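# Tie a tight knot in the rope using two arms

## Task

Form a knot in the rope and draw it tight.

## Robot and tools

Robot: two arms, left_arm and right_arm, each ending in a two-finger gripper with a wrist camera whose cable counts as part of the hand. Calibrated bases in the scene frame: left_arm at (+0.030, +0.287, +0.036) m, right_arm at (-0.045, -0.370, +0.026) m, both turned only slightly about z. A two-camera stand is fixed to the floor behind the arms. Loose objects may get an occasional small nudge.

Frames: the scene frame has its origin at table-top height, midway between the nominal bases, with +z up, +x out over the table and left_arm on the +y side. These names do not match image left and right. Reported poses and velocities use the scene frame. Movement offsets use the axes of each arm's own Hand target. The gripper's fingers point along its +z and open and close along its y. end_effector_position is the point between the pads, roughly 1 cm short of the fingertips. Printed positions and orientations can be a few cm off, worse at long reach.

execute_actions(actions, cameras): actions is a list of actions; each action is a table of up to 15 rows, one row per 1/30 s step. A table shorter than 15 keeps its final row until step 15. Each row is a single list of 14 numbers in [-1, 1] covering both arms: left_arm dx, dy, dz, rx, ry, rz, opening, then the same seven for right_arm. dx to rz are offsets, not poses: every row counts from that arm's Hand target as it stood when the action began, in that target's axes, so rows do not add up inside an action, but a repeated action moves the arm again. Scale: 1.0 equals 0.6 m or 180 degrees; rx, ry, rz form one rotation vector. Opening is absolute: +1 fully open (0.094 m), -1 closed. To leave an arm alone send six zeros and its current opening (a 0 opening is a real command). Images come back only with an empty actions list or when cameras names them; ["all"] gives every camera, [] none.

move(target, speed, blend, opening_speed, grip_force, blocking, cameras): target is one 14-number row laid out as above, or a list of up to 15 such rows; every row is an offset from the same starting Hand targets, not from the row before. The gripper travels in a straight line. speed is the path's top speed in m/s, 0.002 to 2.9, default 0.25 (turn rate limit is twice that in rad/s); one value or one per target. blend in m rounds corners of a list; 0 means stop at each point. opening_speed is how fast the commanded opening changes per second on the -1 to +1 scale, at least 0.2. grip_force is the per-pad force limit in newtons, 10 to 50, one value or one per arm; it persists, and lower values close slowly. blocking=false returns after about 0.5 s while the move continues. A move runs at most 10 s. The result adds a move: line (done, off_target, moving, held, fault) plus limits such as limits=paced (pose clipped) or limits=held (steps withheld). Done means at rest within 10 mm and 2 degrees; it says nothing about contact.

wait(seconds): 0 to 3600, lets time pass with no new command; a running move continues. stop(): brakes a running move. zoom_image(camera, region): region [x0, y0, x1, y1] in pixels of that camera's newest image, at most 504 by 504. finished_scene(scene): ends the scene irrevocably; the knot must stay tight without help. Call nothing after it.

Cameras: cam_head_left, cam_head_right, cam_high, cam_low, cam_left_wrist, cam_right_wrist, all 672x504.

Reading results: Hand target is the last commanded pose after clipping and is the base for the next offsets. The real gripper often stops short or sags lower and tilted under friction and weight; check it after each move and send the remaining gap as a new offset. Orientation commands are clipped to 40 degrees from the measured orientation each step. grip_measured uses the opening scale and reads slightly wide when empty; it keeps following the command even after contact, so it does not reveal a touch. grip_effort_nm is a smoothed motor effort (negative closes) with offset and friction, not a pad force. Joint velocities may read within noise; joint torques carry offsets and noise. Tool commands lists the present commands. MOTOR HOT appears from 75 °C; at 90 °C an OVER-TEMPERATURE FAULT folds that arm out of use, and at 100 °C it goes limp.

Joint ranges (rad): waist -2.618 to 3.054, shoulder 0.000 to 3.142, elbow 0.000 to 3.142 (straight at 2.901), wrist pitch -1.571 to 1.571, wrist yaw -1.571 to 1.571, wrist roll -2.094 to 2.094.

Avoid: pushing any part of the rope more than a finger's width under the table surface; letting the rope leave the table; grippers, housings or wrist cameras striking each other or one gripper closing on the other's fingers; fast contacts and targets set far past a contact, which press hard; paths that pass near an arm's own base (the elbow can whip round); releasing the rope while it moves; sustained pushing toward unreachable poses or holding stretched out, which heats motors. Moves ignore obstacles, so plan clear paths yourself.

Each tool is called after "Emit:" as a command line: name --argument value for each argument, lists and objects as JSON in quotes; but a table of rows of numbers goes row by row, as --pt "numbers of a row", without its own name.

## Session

The practice knot counted as done. I'll look at scene 2 next.

Emit:
execute_actions --actions '[]'

Scene clock: 0.00 s.
left_arm: end_effector_position=(+0.4272, +0.2400, +0.1413) grip_measured=+1.000 grip_effort_nm=n/a end_effector_quat_wxyz=(+0.609, +0.029, +0.792, -0.007) | right_arm: end_effector_position=(+0.3436, -0.4352, +0.1267) grip_measured=+1.000 grip_effort_nm=n/a end_effector_quat_wxyz=(+0.582, +0.097, +0.806, -0.050)
Joint positions: left_arm=[-0.128 1.568 0.355 0.951 -0.115 -0.006 0.094] | right_arm=[-0.082 1.499 0.363 0.812 0.066 0.056 0.094]
Joint velocities: within noise
Joint torques (N m): no reading
Heat: left arm: 25 °C; right arm: 29 °C.
Hand target: left_arm +0.4307, +0.2394, +0.1516; +0.622, +0.027, +0.782, -0.009 | right_arm +0.3446, -0.4354, +0.1281; +0.583, +0.097, +0.805, -0.050
Tool commands: left_gripper/opening=+1.0 right_gripper/opening=+1.0
camera_calibration:
cam_left_wrist: T_world_to_cam=[[-0.04883, -0.9986, -0.02034, 0.26388], [-0.64809, 0.04717, -0.7601, 0.40732], [0.76, -0.02393, -0.64948, -0.14111]] pos_world=[0.38411, 0.24092, 0.22333]
cam_right_wrist: T_world_to_cam=[[-0.22392, -0.97446, -0.01702, -0.34856], [-0.65303, 0.16298, -0.73959, 0.42962], [0.72348, -0.15449, -0.67284, -0.14055]] pos_world=[0.30419, -0.43139, 0.21724]

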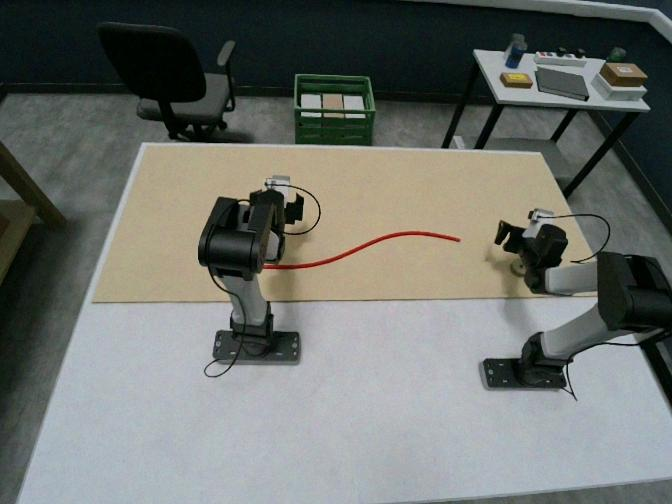

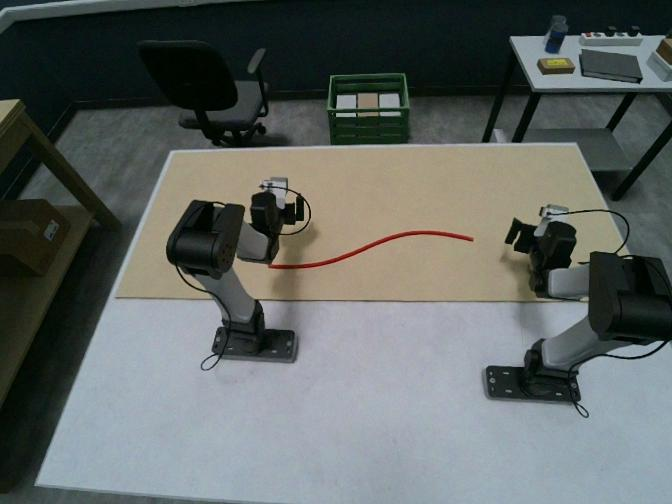

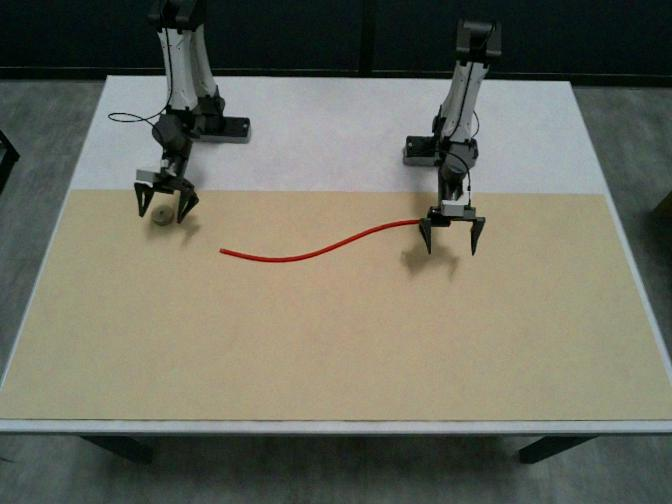

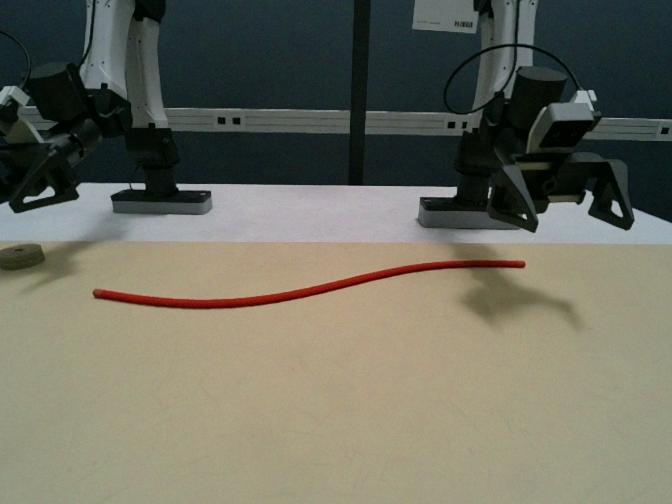

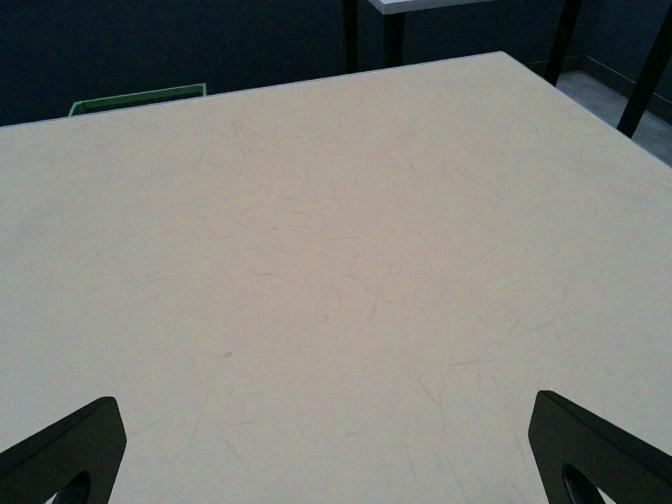

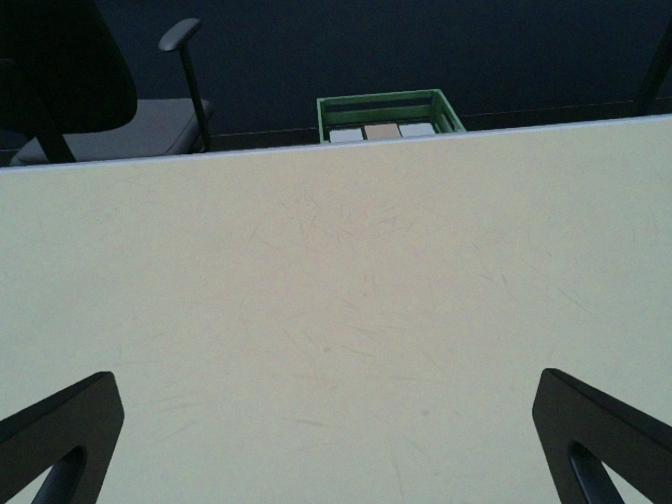

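Emit:
zoom_image --camera "cam_high" --region '[110, 150, 500, 320]'

Emit:
zoom_image --camera "cam_head_right" --region '[230, 150, 630, 320]'

Emit:
zoom_image --camera "cam_low" --region '[80, 230, 300, 330]'

Scaled by 1.292 from the camera's image (finer frame: 960x720).

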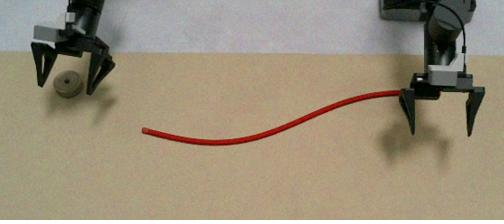

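Scaled by 1.260 from the camera's image (finer frame: 960x720).

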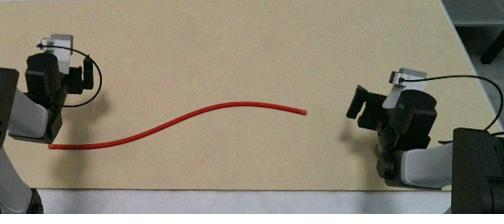

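Scaled by 2.291 from the camera's image (finer frame: 960x720).

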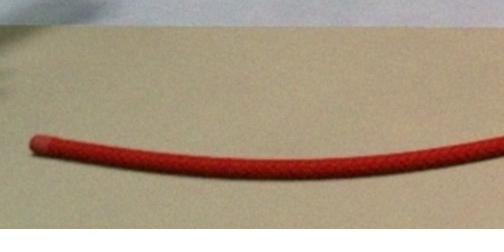

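Emit:
move --pt "0 0 0 0 0 0 -0.3 -0.1161 0.0285 -0.0442 0 0 0 -0.3" --pt "0.16 0.0048 -0.2368 0.3236 0.3332 0.3987 -0.3 -0.0348 0.1771 -0.115 -0.4582 0.1548 -0.351 -0.3" --speed 0.22 --cameras '["all"]'

Scene clock: 78.07 s.
left_arm: end_effector_position=(+0.2664, +0.2526, +0.0856) grip_measured=-0.298 grip_effort_nm=-0.11 end_effector_quat_wxyz=(+0.002, +0.701, +0.714, -0.006) | right_arm: end_effector_position=(+0.3094, -0.3216, +0.1757) grip_measured=-0.297 grip_effort_nm=-0.11 end_effector_quat_wxyz=(-0.222, +0.670, -0.678, -0.207)
Joint positions: left_arm=[-0.096 1.498 0.937 -1.014 0.011 1.418 0.033] | right_arm=[-0.093 1.908 1.679 -1.419 -0.613 -1.731 0.033]
Joint torques (N m): left_arm=[-1.09 -4.63 8.31 0.09 0.06 0.2] | right_arm=[0.72 -9.2 7.69 -0.04 -0.44 -0.12]
Heat: left arm: 33 °C; right arm: 34 °C.
Hand target: left_arm +0.2712, +0.2521, +0.0903; +0.000, +0.707, +0.707, +0.000 | right_arm +0.3097, -0.3203, +0.1731; -0.212, +0.674, -0.675, -0.213
Off the commanded pose: left_arm 0.007 m, 1 deg | right_arm 0.003 m, 1 deg.
move: done
cam_left_wrist: T_world_to_cam=[[-0.99974, -0.02283, 0.00139, 0.27244], [-0.0201, 0.90587, 0.42307, -0.22521], [-0.01092, 0.42293, -0.9061, 0.05963]] pos_world=[0.26849, 0.18502, 0.14894]
cam_right_wrist: T_world_to_cam=[[0.99932, -0.01518, 0.03357, -0.32343], [-0.0081, -0.97941, -0.20173, -0.23636], [0.03594, 0.20133, -0.97886, 0.31571]] pos_world=[0.30995, -0.29996, 0.27221]

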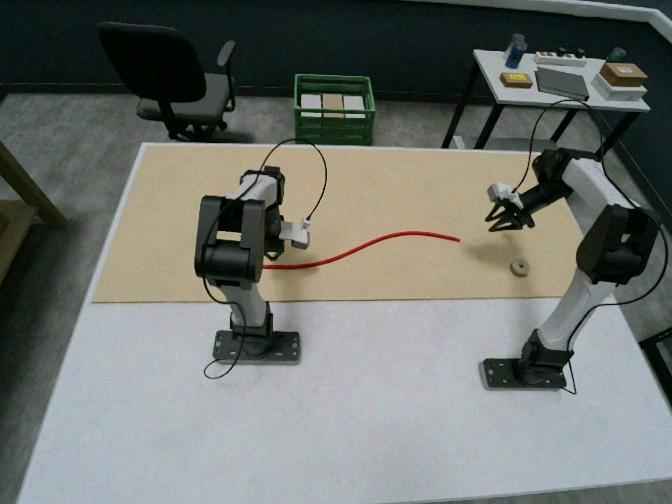

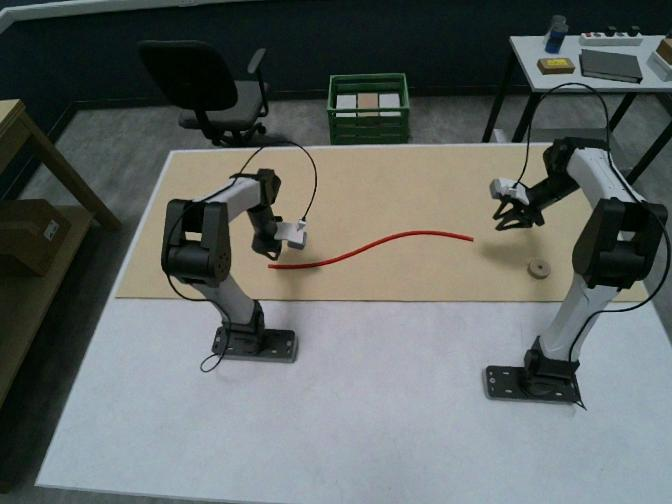

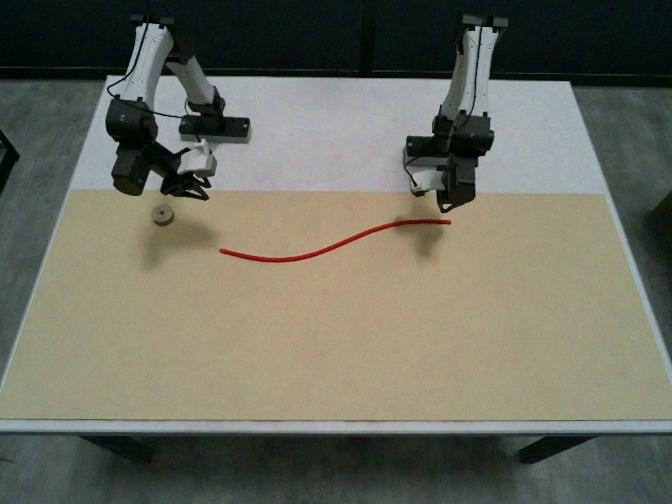

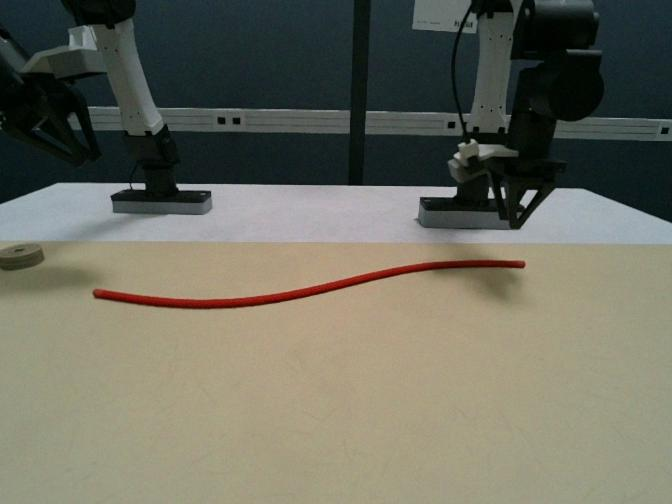

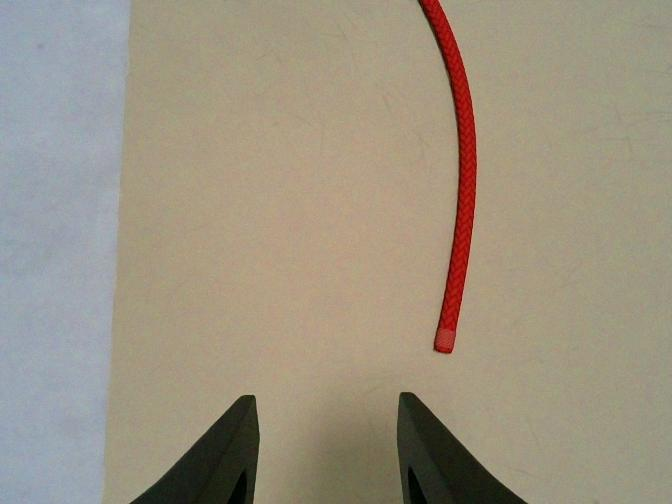

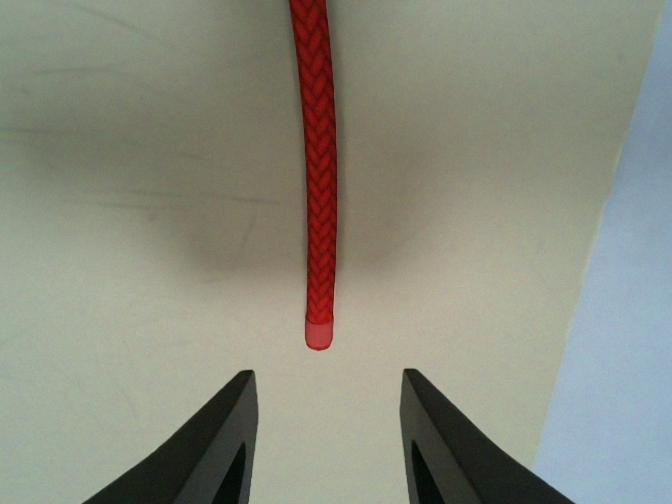

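Emit:
move --pt "0 0.0077 0.1305 0 0 0 -0.3 0 0 0 0 0 0 -0.3" --speed 0.07 --cameras '["cam_low", "cam_right_wrist"]'

Emit:
zoom_image --camera "cam_low" --region '[440, 180, 560, 290]'

Scene clock: 92.93 s.
left_arm: end_effector_position=(+0.2703, +0.2522, +0.0162) grip_measured=-0.298 grip_effort_nm=-0.10 end_effector_quat_wxyz=(-0.005, +0.701, +0.713, -0.010) | right_arm: end_effector_position=(+0.3093, -0.3216, +0.1757) grip_measured=-0.297 grip_effort_nm=-0.10 end_effector_quat_wxyz=(-0.222, +0.670, -0.678, -0.207)
Joint positions: left_arm=[-0.096 1.662 0.793 -0.722 0.01 1.42 0.033] | right_arm=[-0.093 1.908 1.679 -1.419 -0.613 -1.731 0.033]
Joint torques (N m): left_arm=[-0.81 -5.03 4.26 0.47 0.09 0.22] | right_arm=[0.73 -9.18 7.65 -0.04 -0.43 -0.11]
Heat: left arm: 30 °C; right arm: 35 °C.
Hand target: left_arm +0.2758, +0.2522, +0.0120; +0.000, +0.707, +0.707, +0.000 | right_arm +0.3097, -0.3203, +0.1731; -0.212, +0.674, -0.675, -0.213
Off the commanded pose: left_arm 0.007 m, 2 deg | right_arm 0.003 m, 1 deg.
move: done
cam_right_wrist: T_world_to_cam=[[0.99933, -0.01481, 0.03334, -0.32316], [-0.0078, -0.97947, -0.20144, -0.23655], [0.03564, 0.20104, -0.97893, 0.31574]] pos_world=[0.30985, -0.29996, 0.27221]

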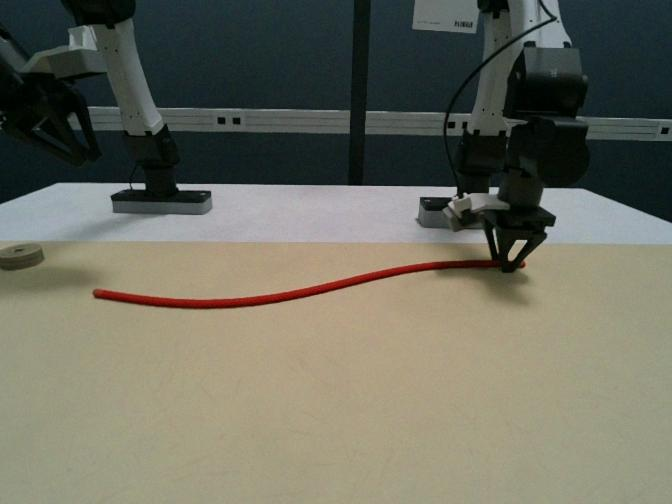

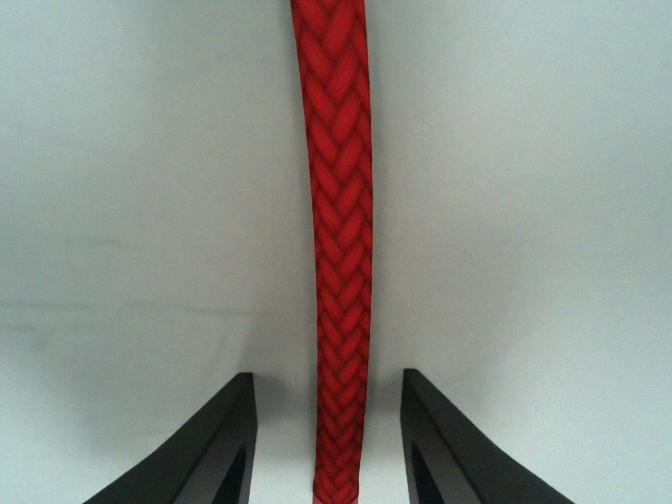

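Scaled by 4.200 from the camera's image (finer frame: 960x720).

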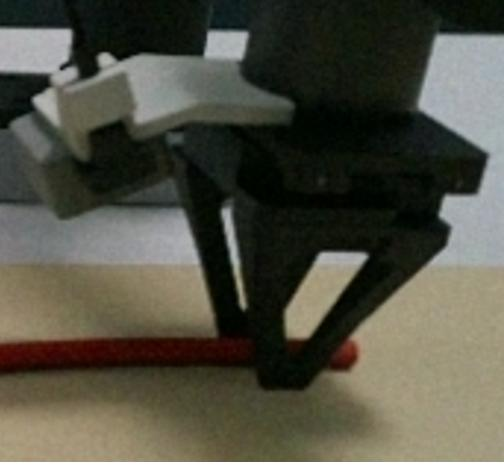

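Emit:
move --pt "0 0 0 0 0 0 -0.9 0 0 0 0 0 0 -0.3" --opening_speed 0.7 --cameras '["cam_right_wrist"]'

Emit:
move --pt "0 0 -0.08 0 0 0 -0.92 0 0 0 0 0 0 -0.3" --pt "0.2467 -0.11 -0.08 0 0 -0.1 -0.92 0 0 0 0 0 0 -0.3" --speed 0.1 --blend '[0.015, 0]' --cameras '["cam_low", "cam_high", "cam_head_right", "cam_right_wrist"]'

Scene clock: 162.60 s.
left_arm: end_effector_position=(+0.2750, +0.2518, +0.0162) grip_measured=-0.836 grip_effort_nm=-0.90 end_effector_quat_wxyz=(+0.002, +0.702, +0.712, -0.004) | right_arm: end_effector_position=(+0.3093, -0.3216, +0.1757) grip_measured=-0.297 grip_effort_nm=-0.10 end_effector_quat_wxyz=(-0.222, +0.670, -0.678, -0.207)
Joint positions: left_arm=[-0.096 1.662 0.793 -0.703 0.009 1.421 0.008] | right_arm=[-0.093 1.908 1.679 -1.419 -0.613 -1.731 0.033]
Joint torques (N m): left_arm=[-0.84 -5.01 4.36 0.38 0.09 0.2] | right_arm=[0.75 -9.22 7.69 -0.04 -0.44 -0.11]
Heat: left arm: 29 °C; right arm: 36 °C.
Hand target: left_arm +0.2758, +0.2522, +0.0120; +0.000, +0.707, +0.707, +0.000 | right_arm +0.3097, -0.3203, +0.1731; -0.212, +0.674, -0.675, -0.213
Off the commanded pose: left_arm 0.004 m, 1 deg | right_arm 0.003 m, 1 deg.
move: done
cam_right_wrist: T_world_to_cam=[[0.99933, -0.01481, 0.03334, -0.32316], [-0.0078, -0.97947, -0.20144, -0.23655], [0.03564, 0.20104, -0.97893, 0.31574]] pos_world=[0.30985, -0.29996, 0.27221]

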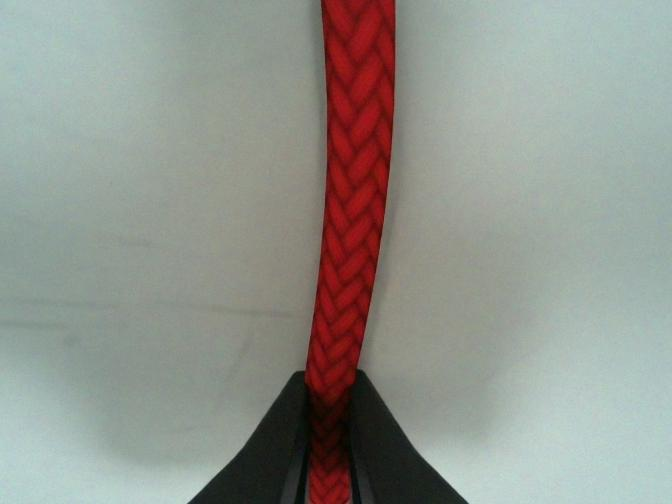

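Scene clock: 165.57 s.
left_arm: end_effector_position=(+0.2120, +0.3984, +0.0568) grip_measured=-0.842 grip_effort_nm=-1.03 end_effector_quat_wxyz=(+0.003, +0.586, +0.810, -0.001) | right_arm: end_effector_position=(+0.3093, -0.3216, +0.1757) grip_measured=-0.297 grip_effort_nm=-0.10 end_effector_quat_wxyz=(-0.222, +0.670, -0.678, -0.207)
Joint positions: left_arm=[0.594 1.439 0.763 -0.895 0.006 1.807 0.007] | right_arm=[-0.093 1.908 1.679 -1.419 -0.613 -1.731 0.033]
Joint torques (N m): left_arm=[0.17 -5.74 5.89 0.07 0.12 0.22] | right_arm=[0.75 -9.18 7.68 -0.05 -0.44 -0.11]
Heat: left arm: 29 °C; right arm: 36 °C.
Hand target: left_arm +0.2096, +0.4001, +0.0600; +0.000, +0.588, +0.809, +0.000 | right_arm +0.3097, -0.3203, +0.1731; -0.212, +0.674, -0.675, -0.213
Off the commanded pose: left_arm 0.004 m, 0 deg | right_arm 0.003 m, 1 deg.
move: done
cam_right_wrist: T_world_to_cam=[[0.99933, -0.01481, 0.03334, -0.32316], [-0.0078, -0.97947, -0.20144, -0.23655], [0.03564, 0.20104, -0.97893, 0.31574]] pos_world=[0.30985, -0.29996, 0.27221]
Images, in order (width x height): cam_head_right 672x504, cam_high 672x504, cam_low 672x504, cam_right_wrist 672x504.

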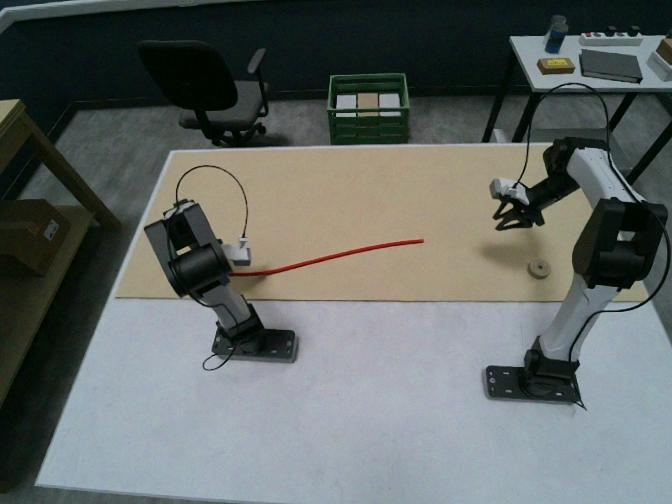

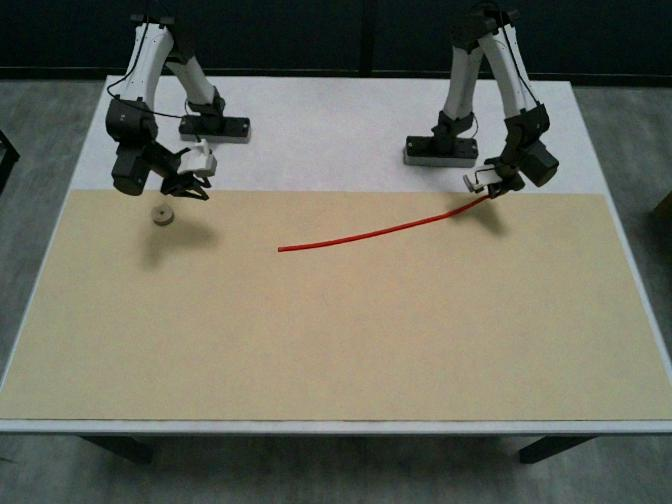

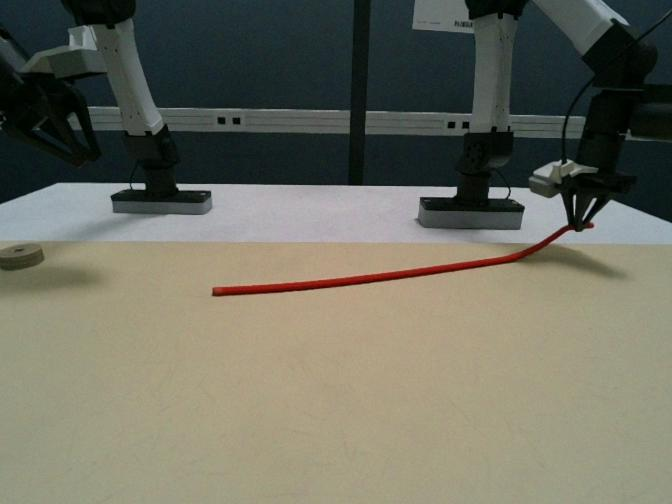

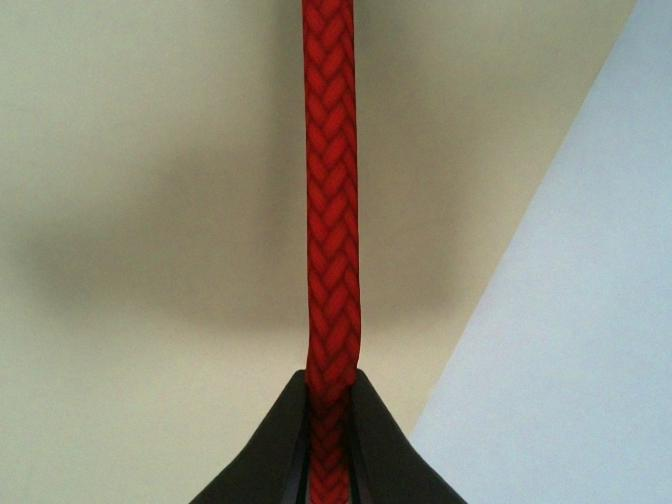

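Emit:
move --pt "-0.243 -0.0345 -0.05 0 0 0 -0.92 0 0 0 0 0 0 -0.3" --pt "-0.3706 -0.1414 -0.0667 0 0 0.044 -0.92 0 0 0 0 0 0 -0.3" --pt "-0.5217 -0.2636 -0.0667 0 0 0.044 -0.92 0 0 0 0 0 0 -0.3" --speed 0.13 --blend '[0.02, 0.02, 0]' --cameras '["cam_low", "cam_high", "cam_head_right", "cam_right_wrist"]'

Scene clock: 227.30 s.
left_arm: end_effector_position=(+0.1523, +0.0617, +0.0952) grip_measured=-0.842 grip_effort_nm=-1.03 end_effector_quat_wxyz=(-0.011, +0.643, +0.766, +0.001) | right_arm: end_effector_position=(+0.3093, -0.3216, +0.1757) grip_measured=-0.297 grip_effort_nm=-0.10 end_effector_quat_wxyz=(-0.222, +0.670, -0.678, -0.207)
Joint positions: left_arm=[-1.029 1.569 1.045 -1.069 0.006 0.33 0.007] | right_arm=[-0.093 1.908 1.679 -1.419 -0.613 -1.731 0.033]
Joint torques (N m): left_arm=[-0.84 -5.45 8.42 0.26 0.11 0.01] | right_arm=[0.73 -9.18 7.65 -0.05 -0.44 -0.11]
Heat: left arm: 29 °C; right arm: 37 °C.
Hand target: left_arm +0.1562, +0.0534, +0.0998; +0.000, +0.642, +0.767, +0.000 | right_arm +0.3097, -0.3203, +0.1731; -0.212, +0.674, -0.675, -0.213
Off the commanded pose: left_arm 0.010 m, 1 deg | right_arm 0.003 m, 1 deg.
move: done
cam_right_wrist: T_world_to_cam=[[0.99933, -0.01481, 0.03334, -0.32316], [-0.0078, -0.97947, -0.20144, -0.23655], [0.03564, 0.20104, -0.97893, 0.31574]] pos_world=[0.30985, -0.29996, 0.27221]
Images, in order (width x height): cam_head_right 672x504, cam_high 672x504, cam_low 672x504, cam_right_wrist 672x504.

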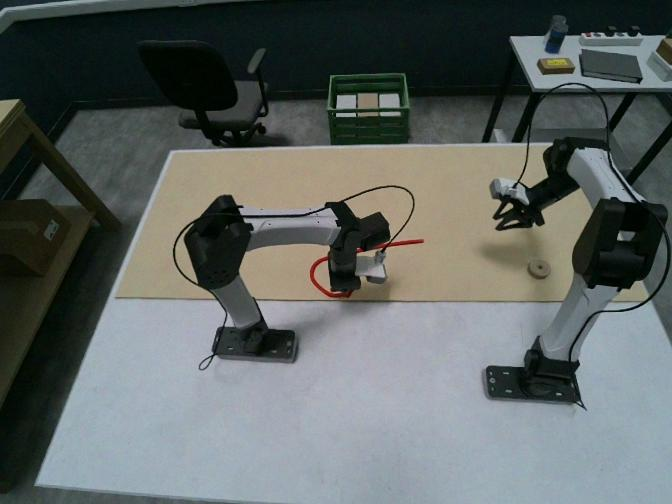

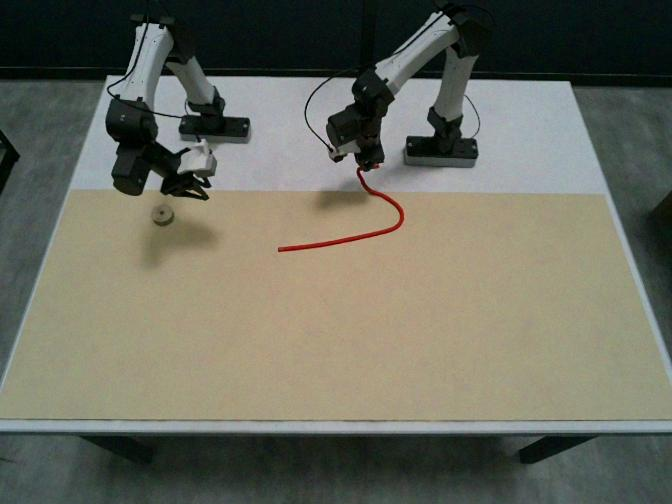

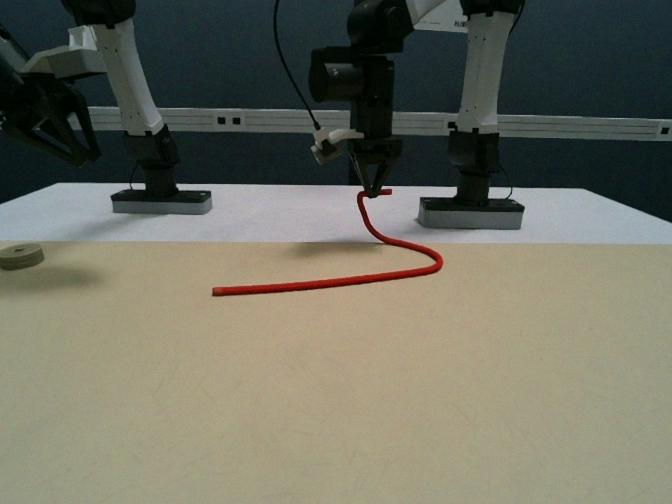

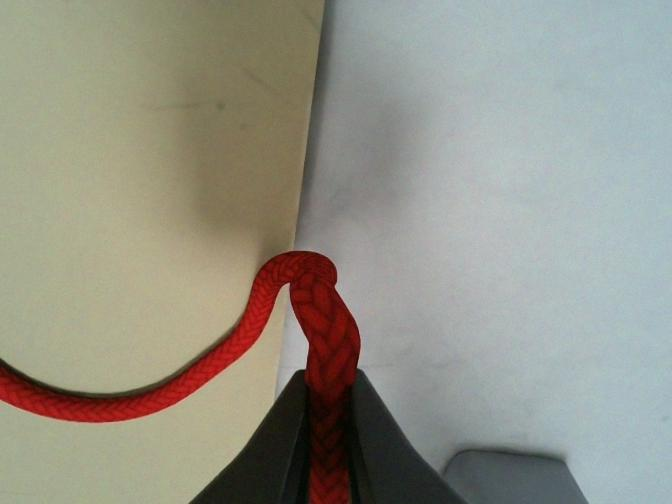

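Emit:
move --pt "-0.2698 0.0097 0.0167 0 0 0 -0.92 0 0 0 0 0 0 -0.3" --speed 0.12 --cameras '["cam_low", "cam_high", "cam_right_wrist"]'

Scene clock: 260.23 s.
left_arm: end_effector_position=(+0.1904, -0.1003, +0.0871) grip_measured=-0.842 grip_effort_nm=-1.03 end_effector_quat_wxyz=(-0.003, +0.643, +0.766, -0.002) | right_arm: end_effector_position=(+0.3093, -0.3216, +0.1757) grip_measured=-0.297 grip_effort_nm=-0.10 end_effector_quat_wxyz=(-0.222, +0.670, -0.678, -0.207)
Joint positions: left_arm=[-1.136 2.174 1.807 -1.208 0.006 0.222 0.007] | right_arm=[-0.093 1.908 1.679 -1.419 -0.613 -1.731 0.033]
Joint torques (N m): left_arm=[-0.94 -10.52 8.73 0.15 0.1 0.02] | right_arm=[0.75 -9.2 7.69 -0.04 -0.44 -0.11]
Heat: left arm: 33 °C; right arm: 38 °C.
Hand target: left_arm +0.1903, -0.1048, +0.0897; +0.000, +0.642, +0.767, +0.000 | right_arm +0.3097, -0.3203, +0.1731; -0.212, +0.674, -0.675, -0.213
Off the commanded pose: left_arm 0.005 m, 0 deg | right_arm 0.003 m, 1 deg.
move: done
cam_right_wrist: T_world_to_cam=[[0.99933, -0.01481, 0.03334, -0.32316], [-0.0078, -0.97947, -0.20144, -0.23655], [0.03564, 0.20104, -0.97893, 0.31574]] pos_world=[0.30985, -0.29996, 0.27221]
Images, in order (width x height): cam_high 672x504, cam_low 672x504, cam_right_wrist 672x504.

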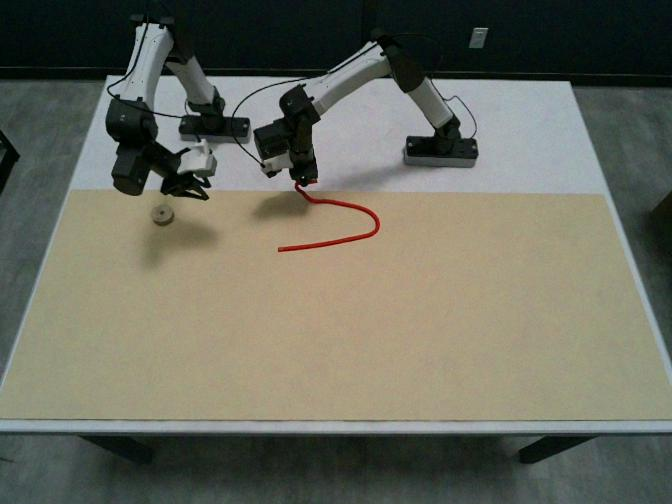

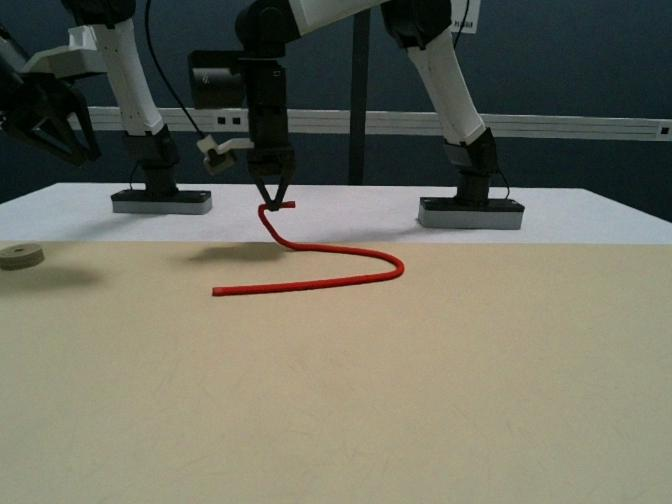

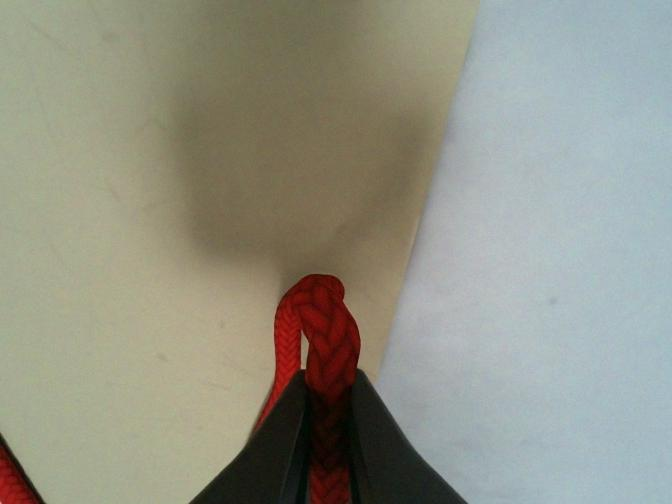

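Emit:
move --pt "0.0448 0.2061 0.0 0 0 0 -0.92 0 0 0 0 0 0 -0.3" --pt "0.0781 0.3145 0.0412 0 0 0 -0.92 0 0 0 0 0 0 -0.3" --pt "0.198 0.3062 0.1253 0 0 0 -0.92 0 0 0 0 0 0 -0.3" --speed 0.11 --blend '[0.02, 0.02, 0]' --cameras '["cam_low", "cam_high", "cam_head_right", "cam_right_wrist"]'

Emit:
zoom_image --camera "cam_head_right" --region '[310, 220, 440, 310]'

Scene clock: 292.17 s.
left_arm: end_effector_position=(+0.3422, +0.0372, +0.0167) grip_measured=-0.842 grip_effort_nm=-1.03 end_effector_quat_wxyz=(-0.010, +0.645, +0.764, -0.010) | right_arm: end_effector_position=(+0.3093, -0.3216, +0.1757) grip_measured=-0.297 grip_effort_nm=-0.11 end_effector_quat_wxyz=(-0.222, +0.670, -0.678, -0.207)
Joint positions: left_arm=[-0.627 2.19 1.543 -0.943 0.019 0.736 0.007] | right_arm=[-0.093 1.908 1.679 -1.419 -0.613 -1.731 0.033]
Joint torques (N m): left_arm=[1.05 -12.11 3.55 0.52 0.01 0.21] | right_arm=[0.75 -9.2 7.68 -0.05 -0.44 -0.11]
Heat: left arm: 33 °C; right arm: 38 °C.
Hand target: left_arm +0.3503, +0.0443, +0.0146; +0.000, +0.642, +0.767, +0.000 | right_arm +0.3097, -0.3203, +0.1731; -0.212, +0.674, -0.675, -0.213
Off the commanded pose: left_arm 0.011 m, 2 deg | right_arm 0.003 m, 1 deg.
move: off_target (left_arm)
cam_right_wrist: T_world_to_cam=[[0.99933, -0.01481, 0.03334, -0.32316], [-0.0078, -0.97947, -0.20144, -0.23655], [0.03564, 0.20104, -0.97893, 0.31574]] pos_world=[0.30985, -0.29996, 0.27221]
Images, in order (width x height): cam_head_right 672x504, cam_high 672x504, cam_low 672x504, cam_right_wrist 672x504.

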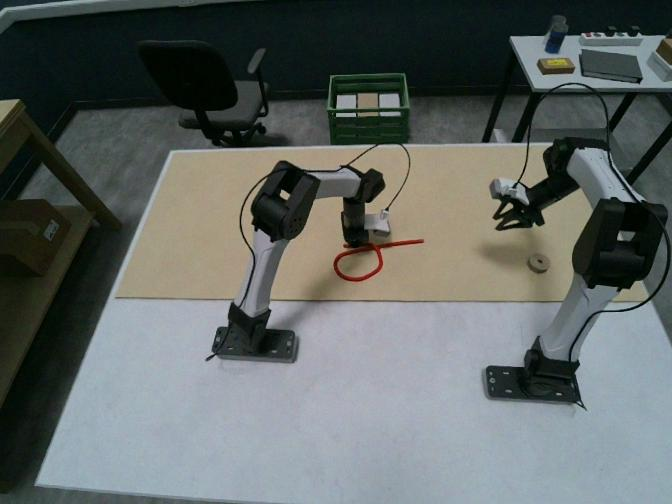

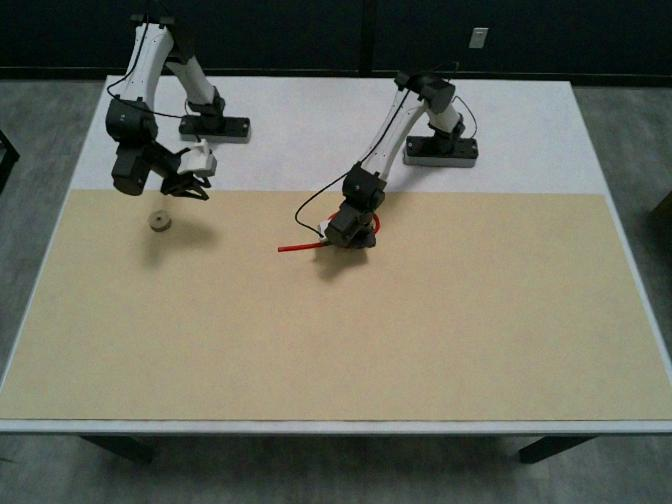

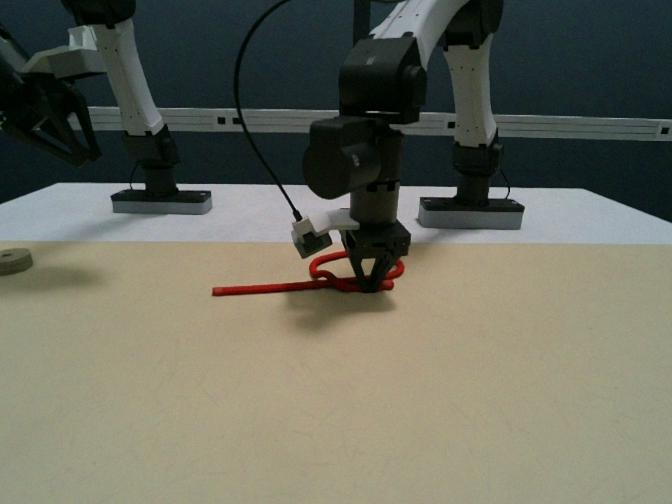

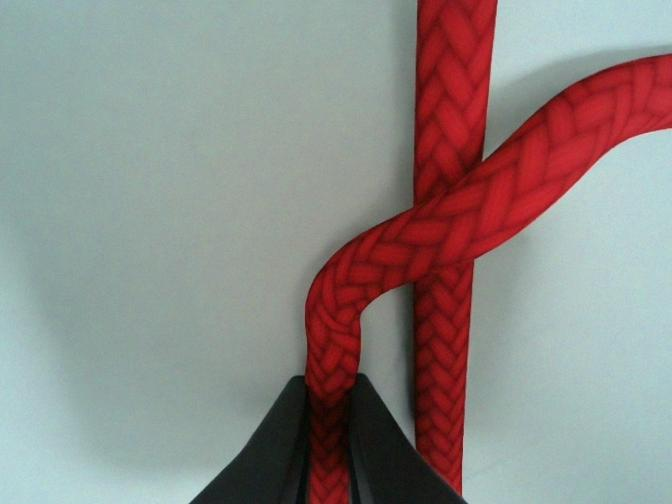

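Scaled by 3.877 from the camera's image (finer frame: 960x720).

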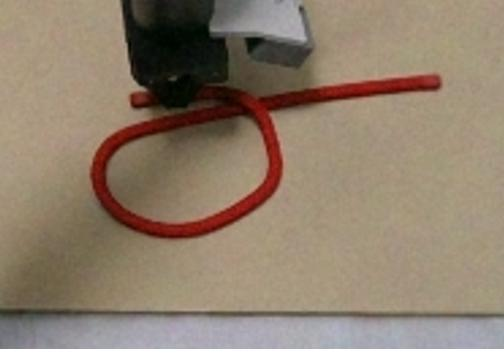

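Emit:
move --pt "0 0 0 0 0 0 -0.65 0 0 0 0 0 0 -0.3" --pt "0 0 -0.15 0 0 0 -0.65 0 0 0 0 0 0 -0.3" --speed 0.09 --opening_speed 0.8 --cameras '["cam_head_right", "cam_right_wrist", "cam_left_wrist"]'

Scene clock: 304.80 s.
left_arm: end_effector_position=(+0.3421, +0.0444, +0.0847) grip_measured=-0.652 grip_effort_nm=0.11 end_effector_quat_wxyz=(-0.023, +0.641, +0.767, -0.007) | right_arm: end_effector_position=(+0.3093, -0.3216, +0.1757) grip_measured=-0.297 grip_effort_nm=-0.11 end_effector_quat_wxyz=(-0.222, +0.670, -0.678, -0.207)
Joint positions: left_arm=[-0.616 2.122 1.715 -1.21 0.012 0.737 0.016] | right_arm=[-0.093 1.908 1.679 -1.419 -0.613 -1.731 0.033]
Joint torques (N m): left_arm=[0.23 -14.54 8.54 0.04 0.05 0.2] | right_arm=[0.72 -9.2 7.66 -0.04 -0.44 -0.11]
Heat: left arm: 33 °C; right arm: 38 °C.
Hand target: left_arm +0.3503, +0.0444, +0.1045; +0.000, +0.642, +0.767, +0.000 | right_arm +0.3097, -0.3203, +0.1731; -0.212, +0.674, -0.675, -0.213
Off the commanded pose: left_arm 0.022 m, 3 deg | right_arm 0.003 m, 1 deg.
move: off_target (left_arm)
cam_left_wrist: T_world_to_cam=[[-0.98238, -0.18336, 0.03618, 0.34153], [-0.14698, 0.87753, 0.45644, 0.00709], [-0.11544, 0.44308, -0.88902, 0.18117]] pos_world=[0.35747, -0.02387, 0.14547]
cam_right_wrist: T_world_to_cam=[[0.99933, -0.01481, 0.03334, -0.32316], [-0.0078, -0.97947, -0.20144, -0.23655], [0.03564, 0.20104, -0.97893, 0.31574]] pos_world=[0.30985, -0.29996, 0.27221]
Images, in order (width x height): cam_head_right 672x504, cam_left_wrist 672x504, cam_right_wrist 672x504.

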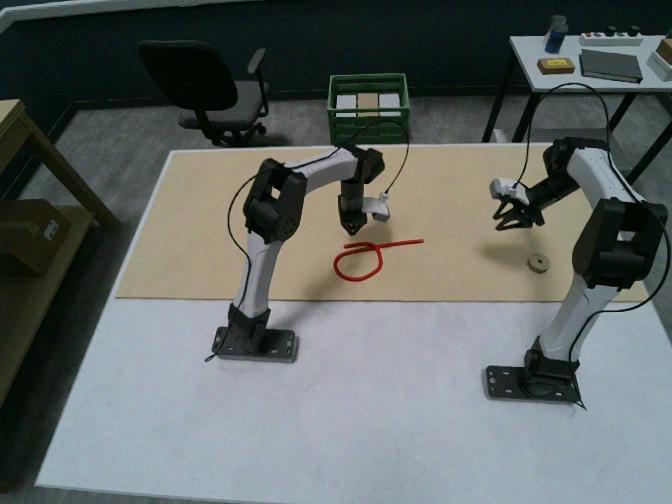

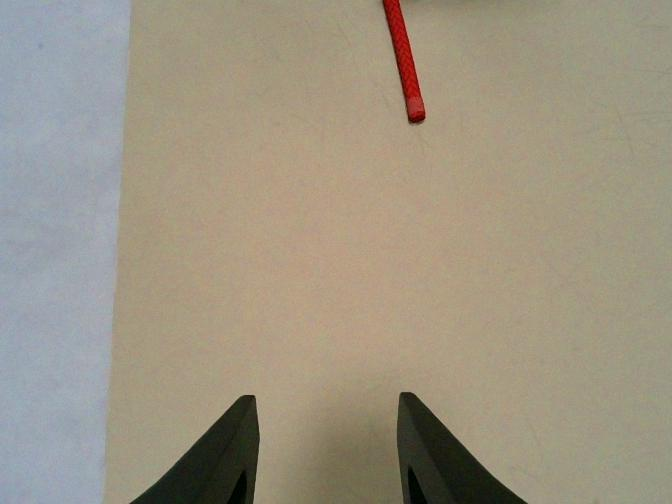

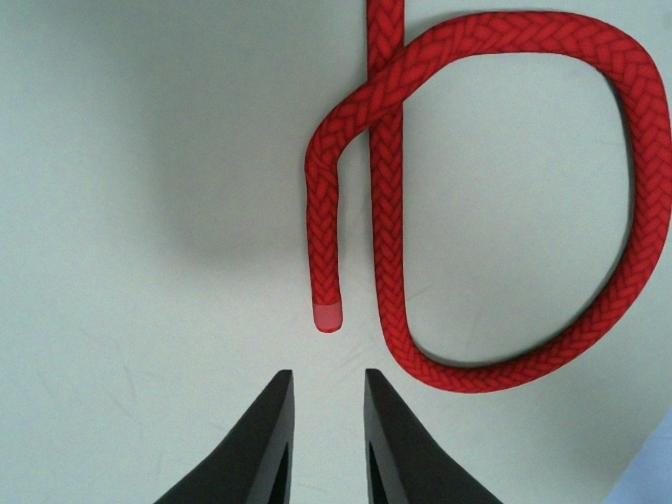

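Emit:
move --pt "0.0886 -0.0695 0.05 0 0 -0.222 -0.45 0 0 0 0 0 0 -0.45" --pt "0.0886 -0.0695 0.05 0 0 -0.222 -0.45 -0.2025 -0.0855 0.3597 0 0 -0.045 -0.45" --speed 0.15 --cameras '["cam_head_right", "cam_right_wrist", "cam_left_wrist"]'

Scene clock: 374.77 s.
left_arm: end_effector_position=(+0.2924, +0.0897, +0.0657) grip_measured=-0.452 grip_effort_nm=0.11 end_effector_quat_wxyz=(-0.026, +0.348, +0.937, +0.001) | right_arm: end_effector_position=(+0.3536, -0.1010, +0.0713) grip_measured=-0.447 grip_effort_nm=-0.10 end_effector_quat_wxyz=(-0.224, +0.720, -0.625, -0.203)
Joint positions: left_arm=[-0.598 1.894 1.303 -1.03 0.012 0.075 0.026] | right_arm=[0.454 2.19 1.673 -0.798 -0.565 -1.238 0.026]
Joint torques (N m): left_arm=[0.16 -12.31 5.14 0.36 0.04 0.03] | right_arm=[0.47 -12.16 8.13 1.12 -0.4 0.09]
Heat: left arm: 41 °C; right arm: 39 °C.
Hand target: left_arm +0.2999, +0.0893, +0.0747; +0.000, +0.341, +0.940, +0.000 | right_arm +0.3610, -0.0970, +0.0659; -0.227, +0.720, -0.625, -0.197
Off the commanded pose: left_arm 0.012 m, 3 deg | right_arm 0.010 m, 1 deg.
move: off_target (left_arm)
cam_left_wrist: T_world_to_cam=[[-0.64931, -0.76045, 0.01104, 0.25778], [-0.66545, 0.5751, 0.47585, 0.14606], [-0.36821, 0.30163, -0.87945, 0.22445]] pos_world=[0.34722, 0.04433, 0.12505]
cam_right_wrist: T_world_to_cam=[[0.98893, 0.12061, 0.08642, -0.34715], [0.1355, -0.97145, -0.19475, -0.09148], [0.06047, 0.2043, -0.97704, 0.15901]] pos_world=[0.34609, -0.07948, 0.16755]
Images, in order (width x height): cam_head_right 672x504, cam_left_wrist 672x504, cam_right_wrist 672x504.

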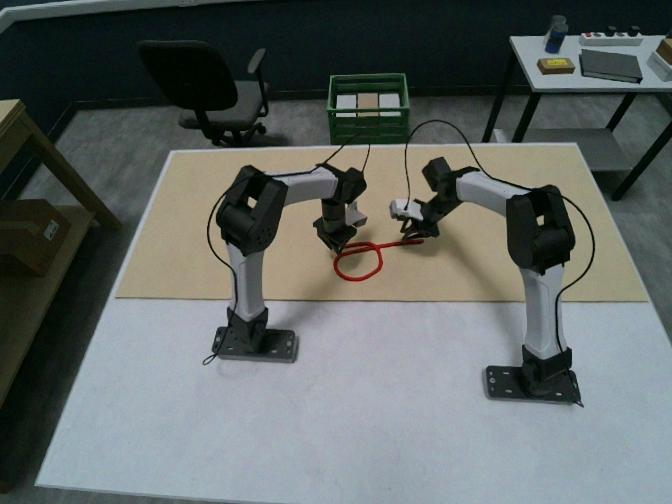

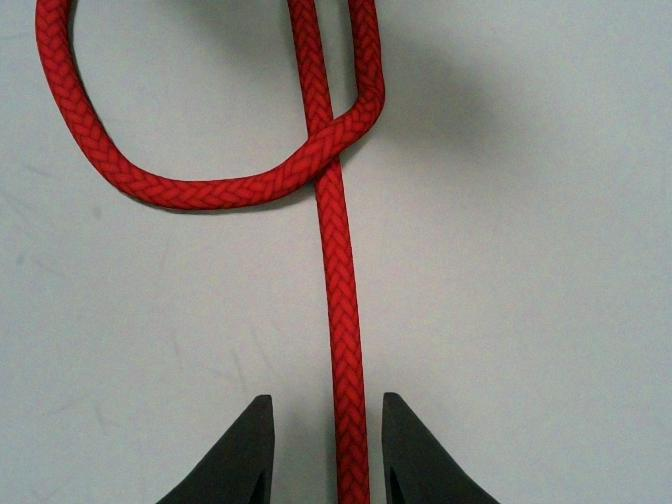

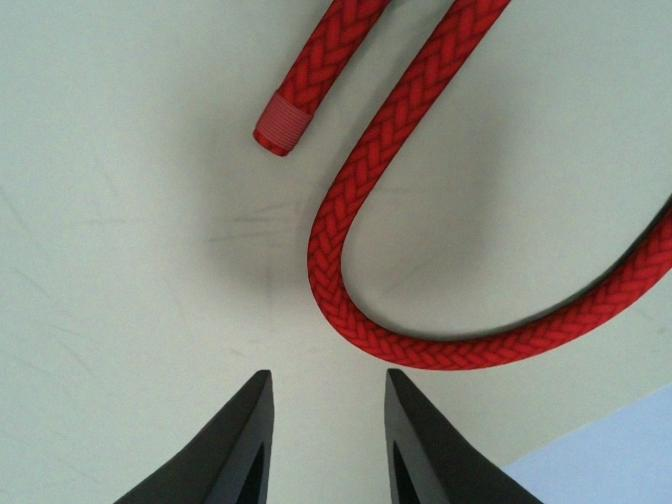

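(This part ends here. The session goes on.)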